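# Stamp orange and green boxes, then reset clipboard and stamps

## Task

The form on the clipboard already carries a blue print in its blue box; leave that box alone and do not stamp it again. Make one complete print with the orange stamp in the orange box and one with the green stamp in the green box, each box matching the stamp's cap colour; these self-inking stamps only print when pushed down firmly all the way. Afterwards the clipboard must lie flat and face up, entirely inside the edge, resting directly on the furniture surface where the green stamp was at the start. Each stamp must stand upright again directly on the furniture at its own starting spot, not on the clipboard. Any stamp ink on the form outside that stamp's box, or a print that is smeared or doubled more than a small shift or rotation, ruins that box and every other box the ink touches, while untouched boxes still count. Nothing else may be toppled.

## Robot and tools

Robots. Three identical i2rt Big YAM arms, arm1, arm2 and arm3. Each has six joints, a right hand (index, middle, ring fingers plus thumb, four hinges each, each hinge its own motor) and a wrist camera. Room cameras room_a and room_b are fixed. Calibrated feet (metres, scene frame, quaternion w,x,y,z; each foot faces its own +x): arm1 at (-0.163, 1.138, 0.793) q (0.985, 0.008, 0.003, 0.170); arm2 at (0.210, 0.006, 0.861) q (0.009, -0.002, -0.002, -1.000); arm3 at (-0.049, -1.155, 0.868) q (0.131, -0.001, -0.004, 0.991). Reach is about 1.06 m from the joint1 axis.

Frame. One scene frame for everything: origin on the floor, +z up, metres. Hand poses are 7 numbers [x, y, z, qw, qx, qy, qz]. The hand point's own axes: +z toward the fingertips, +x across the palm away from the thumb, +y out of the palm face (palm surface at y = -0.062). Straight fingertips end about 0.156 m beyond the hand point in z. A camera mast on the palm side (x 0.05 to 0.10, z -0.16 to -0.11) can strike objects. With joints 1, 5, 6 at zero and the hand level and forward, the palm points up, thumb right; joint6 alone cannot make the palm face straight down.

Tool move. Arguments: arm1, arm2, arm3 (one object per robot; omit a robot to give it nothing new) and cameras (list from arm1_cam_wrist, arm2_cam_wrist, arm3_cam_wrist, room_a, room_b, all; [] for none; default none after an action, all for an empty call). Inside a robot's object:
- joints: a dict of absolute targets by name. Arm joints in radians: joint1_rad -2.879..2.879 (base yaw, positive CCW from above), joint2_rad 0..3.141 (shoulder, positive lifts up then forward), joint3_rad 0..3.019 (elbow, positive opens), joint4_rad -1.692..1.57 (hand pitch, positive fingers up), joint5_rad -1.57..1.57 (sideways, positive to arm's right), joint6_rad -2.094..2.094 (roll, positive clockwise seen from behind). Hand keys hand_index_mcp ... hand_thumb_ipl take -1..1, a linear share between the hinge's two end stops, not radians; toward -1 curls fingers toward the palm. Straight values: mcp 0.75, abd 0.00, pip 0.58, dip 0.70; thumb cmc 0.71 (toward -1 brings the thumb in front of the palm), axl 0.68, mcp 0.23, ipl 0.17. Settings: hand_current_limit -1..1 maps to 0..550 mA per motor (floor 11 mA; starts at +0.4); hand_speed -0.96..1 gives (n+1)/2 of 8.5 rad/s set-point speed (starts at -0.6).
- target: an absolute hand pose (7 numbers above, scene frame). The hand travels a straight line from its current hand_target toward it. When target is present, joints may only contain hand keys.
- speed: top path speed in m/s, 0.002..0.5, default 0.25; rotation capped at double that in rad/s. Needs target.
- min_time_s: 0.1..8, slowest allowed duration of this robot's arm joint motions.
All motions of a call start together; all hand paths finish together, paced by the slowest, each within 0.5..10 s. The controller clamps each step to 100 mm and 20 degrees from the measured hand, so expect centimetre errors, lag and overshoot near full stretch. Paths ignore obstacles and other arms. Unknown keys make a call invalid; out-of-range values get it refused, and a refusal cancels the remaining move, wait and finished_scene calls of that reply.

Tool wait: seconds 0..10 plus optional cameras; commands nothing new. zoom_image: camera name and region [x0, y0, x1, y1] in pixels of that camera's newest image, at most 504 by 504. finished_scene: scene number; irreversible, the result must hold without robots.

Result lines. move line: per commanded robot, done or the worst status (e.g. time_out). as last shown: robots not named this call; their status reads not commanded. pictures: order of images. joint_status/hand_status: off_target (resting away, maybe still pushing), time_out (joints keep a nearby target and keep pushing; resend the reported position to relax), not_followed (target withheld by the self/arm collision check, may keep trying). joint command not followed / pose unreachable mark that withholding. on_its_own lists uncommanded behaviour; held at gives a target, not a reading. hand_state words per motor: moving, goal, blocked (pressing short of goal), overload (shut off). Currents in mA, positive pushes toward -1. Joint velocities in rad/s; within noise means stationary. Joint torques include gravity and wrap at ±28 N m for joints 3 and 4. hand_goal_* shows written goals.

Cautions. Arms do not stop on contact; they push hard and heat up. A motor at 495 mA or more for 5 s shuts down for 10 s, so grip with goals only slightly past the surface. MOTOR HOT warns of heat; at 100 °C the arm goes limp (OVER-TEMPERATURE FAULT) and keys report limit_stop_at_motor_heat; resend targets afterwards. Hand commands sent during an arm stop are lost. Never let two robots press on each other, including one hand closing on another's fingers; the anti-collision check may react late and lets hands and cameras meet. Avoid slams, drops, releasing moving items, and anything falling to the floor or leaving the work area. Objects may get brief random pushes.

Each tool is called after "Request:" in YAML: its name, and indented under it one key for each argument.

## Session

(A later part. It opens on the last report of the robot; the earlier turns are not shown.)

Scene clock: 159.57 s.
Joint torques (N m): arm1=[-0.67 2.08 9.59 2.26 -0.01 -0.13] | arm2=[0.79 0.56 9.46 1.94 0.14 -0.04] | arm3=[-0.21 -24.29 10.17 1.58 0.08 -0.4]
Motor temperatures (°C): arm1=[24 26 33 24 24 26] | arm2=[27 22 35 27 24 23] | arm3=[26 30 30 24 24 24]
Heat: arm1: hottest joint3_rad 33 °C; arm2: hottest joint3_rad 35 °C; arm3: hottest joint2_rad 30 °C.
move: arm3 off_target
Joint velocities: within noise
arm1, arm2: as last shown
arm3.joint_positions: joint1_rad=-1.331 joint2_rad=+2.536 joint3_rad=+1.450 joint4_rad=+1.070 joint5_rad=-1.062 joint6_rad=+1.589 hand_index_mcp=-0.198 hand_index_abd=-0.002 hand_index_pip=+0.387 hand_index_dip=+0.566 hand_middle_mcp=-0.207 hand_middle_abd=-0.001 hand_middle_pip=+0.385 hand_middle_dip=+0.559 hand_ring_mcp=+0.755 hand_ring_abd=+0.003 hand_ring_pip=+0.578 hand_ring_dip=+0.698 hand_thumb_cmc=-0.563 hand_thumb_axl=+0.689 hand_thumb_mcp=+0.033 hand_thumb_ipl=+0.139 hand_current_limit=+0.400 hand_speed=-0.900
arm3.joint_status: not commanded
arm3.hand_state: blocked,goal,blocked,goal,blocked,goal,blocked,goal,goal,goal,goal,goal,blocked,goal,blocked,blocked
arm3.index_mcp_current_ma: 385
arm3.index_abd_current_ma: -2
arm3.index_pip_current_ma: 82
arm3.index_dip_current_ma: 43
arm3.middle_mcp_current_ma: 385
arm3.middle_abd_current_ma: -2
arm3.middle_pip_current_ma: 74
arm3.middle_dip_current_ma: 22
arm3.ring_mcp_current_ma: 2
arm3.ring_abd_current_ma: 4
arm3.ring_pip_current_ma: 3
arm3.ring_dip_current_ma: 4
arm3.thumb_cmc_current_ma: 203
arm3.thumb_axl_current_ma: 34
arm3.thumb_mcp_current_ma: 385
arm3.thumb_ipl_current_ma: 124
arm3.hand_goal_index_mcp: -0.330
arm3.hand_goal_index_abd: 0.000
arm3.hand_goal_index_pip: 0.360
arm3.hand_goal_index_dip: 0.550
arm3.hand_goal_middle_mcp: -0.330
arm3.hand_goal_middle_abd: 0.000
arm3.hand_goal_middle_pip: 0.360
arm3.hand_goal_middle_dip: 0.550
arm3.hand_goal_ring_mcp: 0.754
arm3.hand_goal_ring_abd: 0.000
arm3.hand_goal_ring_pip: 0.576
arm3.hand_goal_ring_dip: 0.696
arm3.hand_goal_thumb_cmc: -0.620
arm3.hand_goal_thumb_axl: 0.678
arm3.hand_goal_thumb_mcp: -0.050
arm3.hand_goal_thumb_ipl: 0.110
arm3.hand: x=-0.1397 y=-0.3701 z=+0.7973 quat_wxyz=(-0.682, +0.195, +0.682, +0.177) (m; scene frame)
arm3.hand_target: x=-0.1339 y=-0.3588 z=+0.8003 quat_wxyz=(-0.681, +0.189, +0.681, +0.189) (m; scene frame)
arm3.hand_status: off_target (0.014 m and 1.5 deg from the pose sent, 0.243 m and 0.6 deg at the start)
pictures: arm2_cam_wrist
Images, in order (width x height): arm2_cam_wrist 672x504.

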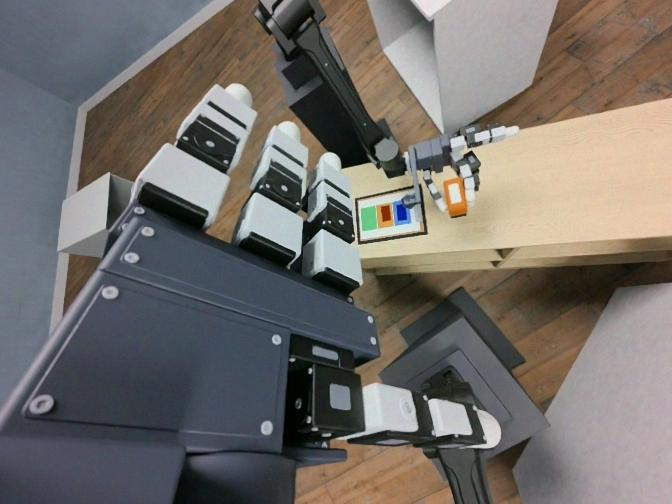

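Request:
move:
  arm3: {"target": [-0.135, -0.358, 0.70, 0.6814, -0.189, -0.6813, -0.189], "speed": 0.08}

Request:
move:
  arm3: {"target": [-0.135, -0.358, 0.682, 0.6814, -0.189, -0.6813, -0.189], "speed": 0.04}
  cameras: ["arm3_cam_wrist"]

Scene clock: 161.50 s.
Joint torques (N m): arm1=[-0.67 1.96 9.62 2.26 -0.02 -0.13] | arm2=[0.73 0.56 9.46 1.94 0.14 -0.03] | arm3=[-0.03 -24.35 9.5 2.73 0.08 -0.35]
Motor temperatures (°C): arm1=[24 26 33 24 24 26] | arm2=[27 22 35 27 24 23] | arm3=[26 30 30 24 24 24]
Heat: arm1: hottest joint3_rad 33 °C; arm2: hottest joint3_rad 35 °C; arm3: hottest joint2_rad 30 °C.
move: arm3 off_target
Joint velocities: within noise
arm1, arm2: as last shown
arm3.joint_positions: joint1_rad=-1.331 joint2_rad=+2.765 joint3_rad=+1.605 joint4_rad=+1.116 joint5_rad=-1.061 joint6_rad=+1.582 hand_index_mcp=-0.200 hand_index_abd=-0.005 hand_index_pip=+0.388 hand_index_dip=+0.566 hand_middle_mcp=-0.207 hand_middle_abd=-0.006 hand_middle_pip=+0.390 hand_middle_dip=+0.562 hand_ring_mcp=+0.755 hand_ring_abd=+0.003 hand_ring_pip=+0.578 hand_ring_dip=+0.698 hand_thumb_cmc=-0.572 hand_thumb_axl=+0.689 hand_thumb_mcp=+0.033 hand_thumb_ipl=+0.139 hand_current_limit=+0.400 hand_speed=-0.900
arm3.joint_status: not commanded
arm3.hand_state: blocked,goal,blocked,goal,blocked,goal,blocked,goal,goal,goal,goal,goal,blocked,goal,blocked,blocked
arm3.index_mcp_current_ma: 385
arm3.index_abd_current_ma: -9
arm3.index_pip_current_ma: 83
arm3.index_dip_current_ma: 44
arm3.middle_mcp_current_ma: 385
arm3.middle_abd_current_ma: -10
arm3.middle_pip_current_ma: 92
arm3.middle_dip_current_ma: 29
arm3.ring_mcp_current_ma: 1
arm3.ring_abd_current_ma: 5
arm3.ring_pip_current_ma: 3
arm3.ring_dip_current_ma: 4
arm3.thumb_cmc_current_ma: 166
arm3.thumb_axl_current_ma: 34
arm3.thumb_mcp_current_ma: 385
arm3.thumb_ipl_current_ma: 128
arm3.hand_goal_index_mcp: -0.330
arm3.hand_goal_index_abd: 0.000
arm3.hand_goal_index_pip: 0.360
arm3.hand_goal_index_dip: 0.550
arm3.hand_goal_middle_mcp: -0.330
arm3.hand_goal_middle_abd: 0.000
arm3.hand_goal_middle_pip: 0.360
arm3.hand_goal_middle_dip: 0.550
arm3.hand_goal_ring_mcp: 0.754
arm3.hand_goal_ring_abd: 0.000
arm3.hand_goal_ring_pip: 0.576
arm3.hand_goal_ring_dip: 0.696
arm3.hand_goal_thumb_cmc: -0.620
arm3.hand_goal_thumb_axl: 0.678
arm3.hand_goal_thumb_mcp: -0.050
arm3.hand_goal_thumb_ipl: 0.110
arm3.hand: x=-0.1389 y=-0.3680 z=+0.6958 quat_wxyz=(-0.679, +0.203, +0.685, +0.171) (m; scene frame)
arm3.hand_target: x=-0.1349 y=-0.3587 z=+0.7003 quat_wxyz=(-0.681, +0.189, +0.682, +0.189) (m; scene frame)
arm3.hand_status: off_target (0.012 m and 2.7 deg from the pose sent, 0.098 m and 1.5 deg at the start)
pictures: none

Scene clock: 162.47 s.
Joint torques (N m): arm1=[-0.67 2.02 9.61 2.25 -0.02 -0.13] | arm2=[0.73 0.62 9.47 1.91 0.14 -0.03] | arm3=[-0.03 -23.36 9.31 2.36 0.11 -0.28]
Motor temperatures (°C): arm1=[24 26 34 24 24 26] | arm2=[27 22 35 27 24 23] | arm3=[26 30 30 24 24 24]
Heat: arm1: hottest joint3_rad 34 °C; arm2: hottest joint3_rad 35 °C; arm3: hottest joint2_rad 30 °C.
move: arm3 off_target
Joint velocities: within noise
arm1, arm2: as last shown
arm3.joint_positions: joint1_rad=-1.331 joint2_rad=+2.795 joint3_rad=+1.645 joint4_rad=+1.133 joint5_rad=-1.061 joint6_rad=+1.575 hand_index_mcp=-0.205 hand_index_abd=-0.005 hand_index_pip=+0.388 hand_index_dip=+0.566 hand_middle_mcp=-0.207 hand_middle_abd=-0.014 hand_middle_pip=+0.394 hand_middle_dip=+0.564 hand_ring_mcp=+0.755 hand_ring_abd=+0.003 hand_ring_pip=+0.578 hand_ring_dip=+0.698 hand_thumb_cmc=-0.585 hand_thumb_axl=+0.688 hand_thumb_mcp=+0.033 hand_thumb_ipl=+0.144 hand_current_limit=+0.400 hand_speed=-0.900
arm3.joint_status: not commanded
arm3.hand_state: blocked,goal,blocked,goal,blocked,goal,blocked,goal,goal,goal,goal,goal,blocked,goal,blocked,blocked
arm3.index_mcp_current_ma: 385
arm3.index_abd_current_ma: -9
arm3.index_pip_current_ma: 83
arm3.index_dip_current_ma: 44
arm3.middle_mcp_current_ma: 385
arm3.middle_abd_current_ma: -30
arm3.middle_pip_current_ma: 107
arm3.middle_dip_current_ma: 36
arm3.ring_mcp_current_ma: 1
arm3.ring_abd_current_ma: 5
arm3.ring_pip_current_ma: 3
arm3.ring_dip_current_ma: 4
arm3.thumb_cmc_current_ma: 113
arm3.thumb_axl_current_ma: 31
arm3.thumb_mcp_current_ma: 385
arm3.thumb_ipl_current_ma: 151
arm3.hand_goal_index_mcp: -0.330
arm3.hand_goal_index_abd: 0.000
arm3.hand_goal_index_pip: 0.360
arm3.hand_goal_index_dip: 0.550
arm3.hand_goal_middle_mcp: -0.330
arm3.hand_goal_middle_abd: 0.000
arm3.hand_goal_middle_pip: 0.360
arm3.hand_goal_middle_dip: 0.550
arm3.hand_goal_ring_mcp: 0.754
arm3.hand_goal_ring_abd: 0.000
arm3.hand_goal_ring_pip: 0.576
arm3.hand_goal_ring_dip: 0.696
arm3.hand_goal_thumb_cmc: -0.620
arm3.hand_goal_thumb_axl: 0.678
arm3.hand_goal_thumb_mcp: -0.050
arm3.hand_goal_thumb_ipl: 0.110
arm3.hand: x=-0.1386 y=-0.3617 z=+0.6927 quat_wxyz=(-0.680, +0.191, +0.684, +0.182) (m; scene frame)
arm3.hand_target: x=-0.1350 y=-0.3587 z=+0.6823 quat_wxyz=(-0.681, +0.189, +0.682, +0.189) (m; scene frame)
arm3.hand_status: off_target (0.012 m and 0.8 deg from the pose sent, 0.017 m and 2.7 deg at the start)
pictures: arm3_cam_wrist
Images, in order (width x height): arm3_cam_wrist 672x504.

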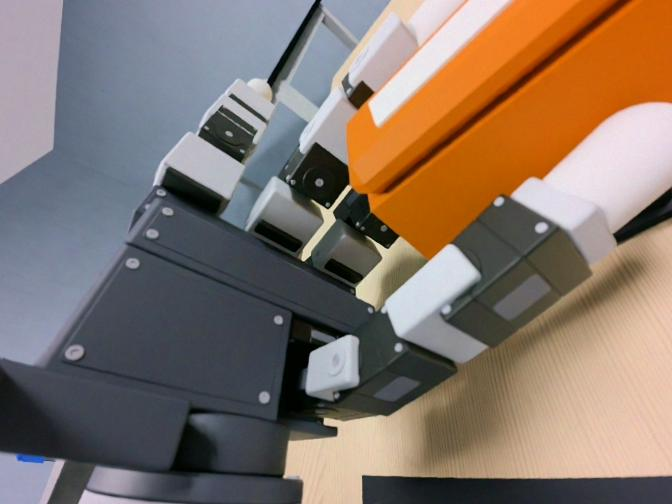

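Request:
move:
  arm3: {"target": [-0.135, -0.358, 0.676, 0.6814, -0.189, -0.6813, -0.189], "speed": 0.04}
  cameras: ["arm2_cam_wrist"]

Request:
zoom_image:
  camera: "arm2_cam_wrist"
  region: [420, 150, 500, 230]

Scene clock: 163.53 s.
Joint torques (N m): arm1=[-0.67 2.08 9.62 2.26 -0.01 -0.13] | arm2=[0.73 0.62 9.47 1.91 0.14 -0.03] | arm3=[0.03 -23.12 9.18 2.25 0.12 -0.23]
Motor temperatures (°C): arm1=[24 26 34 24 24 26] | arm2=[27 22 35 27 24 23] | arm3=[26 30 31 24 24 24]
Heat: arm1: hottest joint3_rad 34 °C; arm2: hottest joint3_rad 35 °C; arm3: hottest joint3_rad 31 °C.
move: arm3 off_target
Joint velocities: within noise
arm1, arm2: as last shown
arm3.joint_positions: joint1_rad=-1.331 joint2_rad=+2.806 joint3_rad=+1.658 joint4_rad=+1.139 joint5_rad=-1.061 joint6_rad=+1.570 hand_index_mcp=-0.207 hand_index_abd=-0.005 hand_index_pip=+0.388 hand_index_dip=+0.566 hand_middle_mcp=-0.207 hand_middle_abd=-0.018 hand_middle_pip=+0.398 hand_middle_dip=+0.565 hand_ring_mcp=+0.755 hand_ring_abd=+0.003 hand_ring_pip=+0.578 hand_ring_dip=+0.698 hand_thumb_cmc=-0.593 hand_thumb_axl=+0.686 hand_thumb_mcp=+0.033 hand_thumb_ipl=+0.146 hand_current_limit=+0.400 hand_speed=-0.900
arm3.joint_status: not commanded
arm3.hand_state: blocked,goal,blocked,goal,blocked,goal,blocked,goal,goal,goal,goal,goal,blocked,goal,blocked,blocked
arm3.index_mcp_current_ma: 385
arm3.index_abd_current_ma: -9
arm3.index_pip_current_ma: 83
arm3.index_dip_current_ma: 44
arm3.middle_mcp_current_ma: 385
arm3.middle_abd_current_ma: -42
arm3.middle_pip_current_ma: 120
arm3.middle_dip_current_ma: 41
arm3.ring_mcp_current_ma: 1
arm3.ring_abd_current_ma: 5
arm3.ring_pip_current_ma: 3
arm3.ring_dip_current_ma: 4
arm3.thumb_cmc_current_ma: 82
arm3.thumb_axl_current_ma: 24
arm3.thumb_mcp_current_ma: 385
arm3.thumb_ipl_current_ma: 161
arm3.hand_goal_index_mcp: -0.330
arm3.hand_goal_index_abd: 0.000
arm3.hand_goal_index_pip: 0.360
arm3.hand_goal_index_dip: 0.550
arm3.hand_goal_middle_mcp: -0.330
arm3.hand_goal_middle_abd: 0.000
arm3.hand_goal_middle_pip: 0.360
arm3.hand_goal_middle_dip: 0.550
arm3.hand_goal_ring_mcp: 0.754
arm3.hand_goal_ring_abd: 0.000
arm3.hand_goal_ring_pip: 0.576
arm3.hand_goal_ring_dip: 0.696
arm3.hand_goal_thumb_cmc: -0.620
arm3.hand_goal_thumb_axl: 0.678
arm3.hand_goal_thumb_mcp: -0.050
arm3.hand_goal_thumb_ipl: 0.110
arm3.hand: x=-0.1385 y=-0.3599 z=+0.6913 quat_wxyz=(-0.681, +0.187, +0.683, +0.187) (m; scene frame)
arm3.hand_target: x=-0.1350 y=-0.3591 z=+0.6762 quat_wxyz=(-0.681, +0.189, +0.682, +0.189) (m; scene frame)
arm3.hand_status: off_target (0.016 m and 0.5 deg from the pose sent, 0.017 m and 0.9 deg at the start)
pictures: arm2_cam_wrist
Images, in order (width x height): arm2_cam_wrist 672x504.

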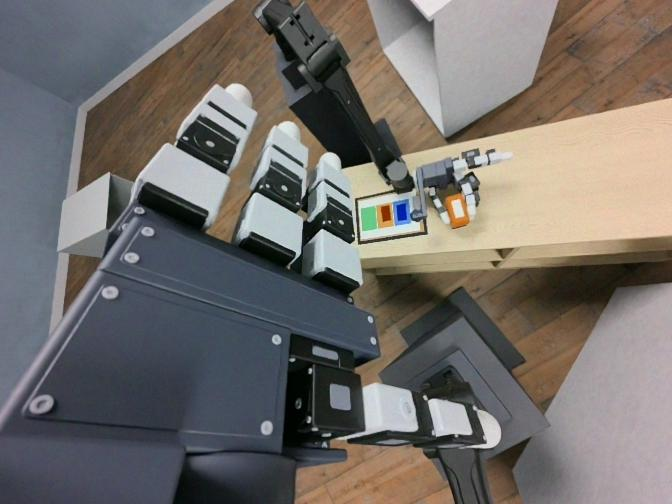

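Scaled by 6.300 from the camera's 672x504 image, which has a finer 960x720 frame.

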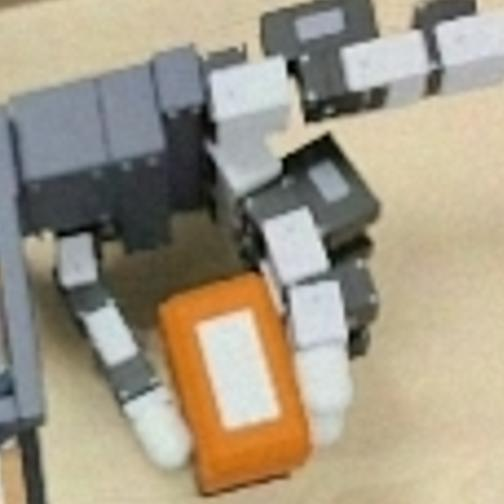

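Request:
move:
  arm3: {"target": [-0.135, -0.358, 0.668, 0.6814, -0.189, -0.6813, -0.189], "speed": 0.04}
  cameras: ["arm2_cam_wrist"]

Request:
zoom_image:
  camera: "arm2_cam_wrist"
  region: [430, 170, 480, 240]

Scene clock: 164.63 s.
Joint torques (N m): arm1=[-0.62 2.02 9.61 2.26 -0.01 -0.12] | arm2=[0.73 0.62 9.46 1.92 0.14 -0.03] | arm3=[0.03 -22.83 8.92 2.11 0.13 -0.15]
Motor temperatures (°C): arm1=[24 26 34 24 24 26] | arm2=[27 22 35 27 24 23] | arm3=[26 30 31 24 24 24]
Heat: arm1: hottest joint3_rad 34 °C; arm2: hottest joint3_rad 35 °C; arm3: hottest joint3_rad 31 °C.
move: arm3 off_target
Joint velocities: within noise
arm1, arm2: as last shown
arm3.joint_positions: joint1_rad=-1.331 joint2_rad=+2.821 joint3_rad=+1.677 joint4_rad=+1.147 joint5_rad=-1.061 joint6_rad=+1.563 hand_index_mcp=-0.210 hand_index_abd=-0.005 hand_index_pip=+0.388 hand_index_dip=+0.566 hand_middle_mcp=-0.207 hand_middle_abd=-0.020 hand_middle_pip=+0.400 hand_middle_dip=+0.566 hand_ring_mcp=+0.755 hand_ring_abd=+0.003 hand_ring_pip=+0.578 hand_ring_dip=+0.698 hand_thumb_cmc=-0.604 hand_thumb_axl=+0.683 hand_thumb_mcp=+0.035 hand_thumb_ipl=+0.147 hand_current_limit=+0.400 hand_speed=-0.900
arm3.joint_status: not commanded
arm3.hand_state: blocked,goal,blocked,goal,blocked,blocked,blocked,goal,goal,goal,goal,goal,goal,goal,blocked,blocked
arm3.index_mcp_current_ma: 385
arm3.index_abd_current_ma: -10
arm3.index_pip_current_ma: 83
arm3.index_dip_current_ma: 44
arm3.middle_mcp_current_ma: 385
arm3.middle_abd_current_ma: -48
arm3.middle_pip_current_ma: 129
arm3.middle_dip_current_ma: 45
arm3.ring_mcp_current_ma: 1
arm3.ring_abd_current_ma: 5
arm3.ring_pip_current_ma: 3
arm3.ring_dip_current_ma: 4
arm3.thumb_cmc_current_ma: 44
arm3.thumb_axl_current_ma: 13
arm3.thumb_mcp_current_ma: 385
arm3.thumb_ipl_current_ma: 169
arm3.hand_goal_index_mcp: -0.330
arm3.hand_goal_index_abd: 0.000
arm3.hand_goal_index_pip: 0.360
arm3.hand_goal_index_dip: 0.550
arm3.hand_goal_middle_mcp: -0.330
arm3.hand_goal_middle_abd: 0.000
arm3.hand_goal_middle_pip: 0.360
arm3.hand_goal_middle_dip: 0.550
arm3.hand_goal_ring_mcp: 0.754
arm3.hand_goal_ring_abd: 0.000
arm3.hand_goal_ring_pip: 0.576
arm3.hand_goal_ring_dip: 0.696
arm3.hand_goal_thumb_cmc: -0.620
arm3.hand_goal_thumb_axl: 0.678
arm3.hand_goal_thumb_mcp: -0.050
arm3.hand_goal_thumb_ipl: 0.110
arm3.hand: x=-0.1384 y=-0.3572 z=+0.6896 quat_wxyz=(-0.681, +0.180, +0.683, +0.193) (m; scene frame)
arm3.hand_target: x=-0.1349 y=-0.3593 z=+0.6686 quat_wxyz=(-0.681, +0.189, +0.682, +0.189) (m; scene frame)
arm3.hand_status: off_target (0.022 m and 1.1 deg from the pose sent, 0.024 m and 0.5 deg at the start)
pictures: arm2_cam_wrist
Images, in order (width x height): arm2_cam_wrist 672x504.

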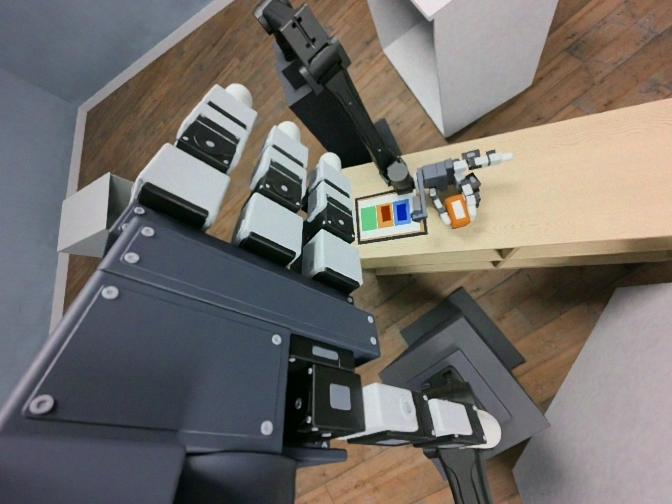

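Scaled by 7.200 from the camera's 672x504 image, which has a finer 960x720 frame.

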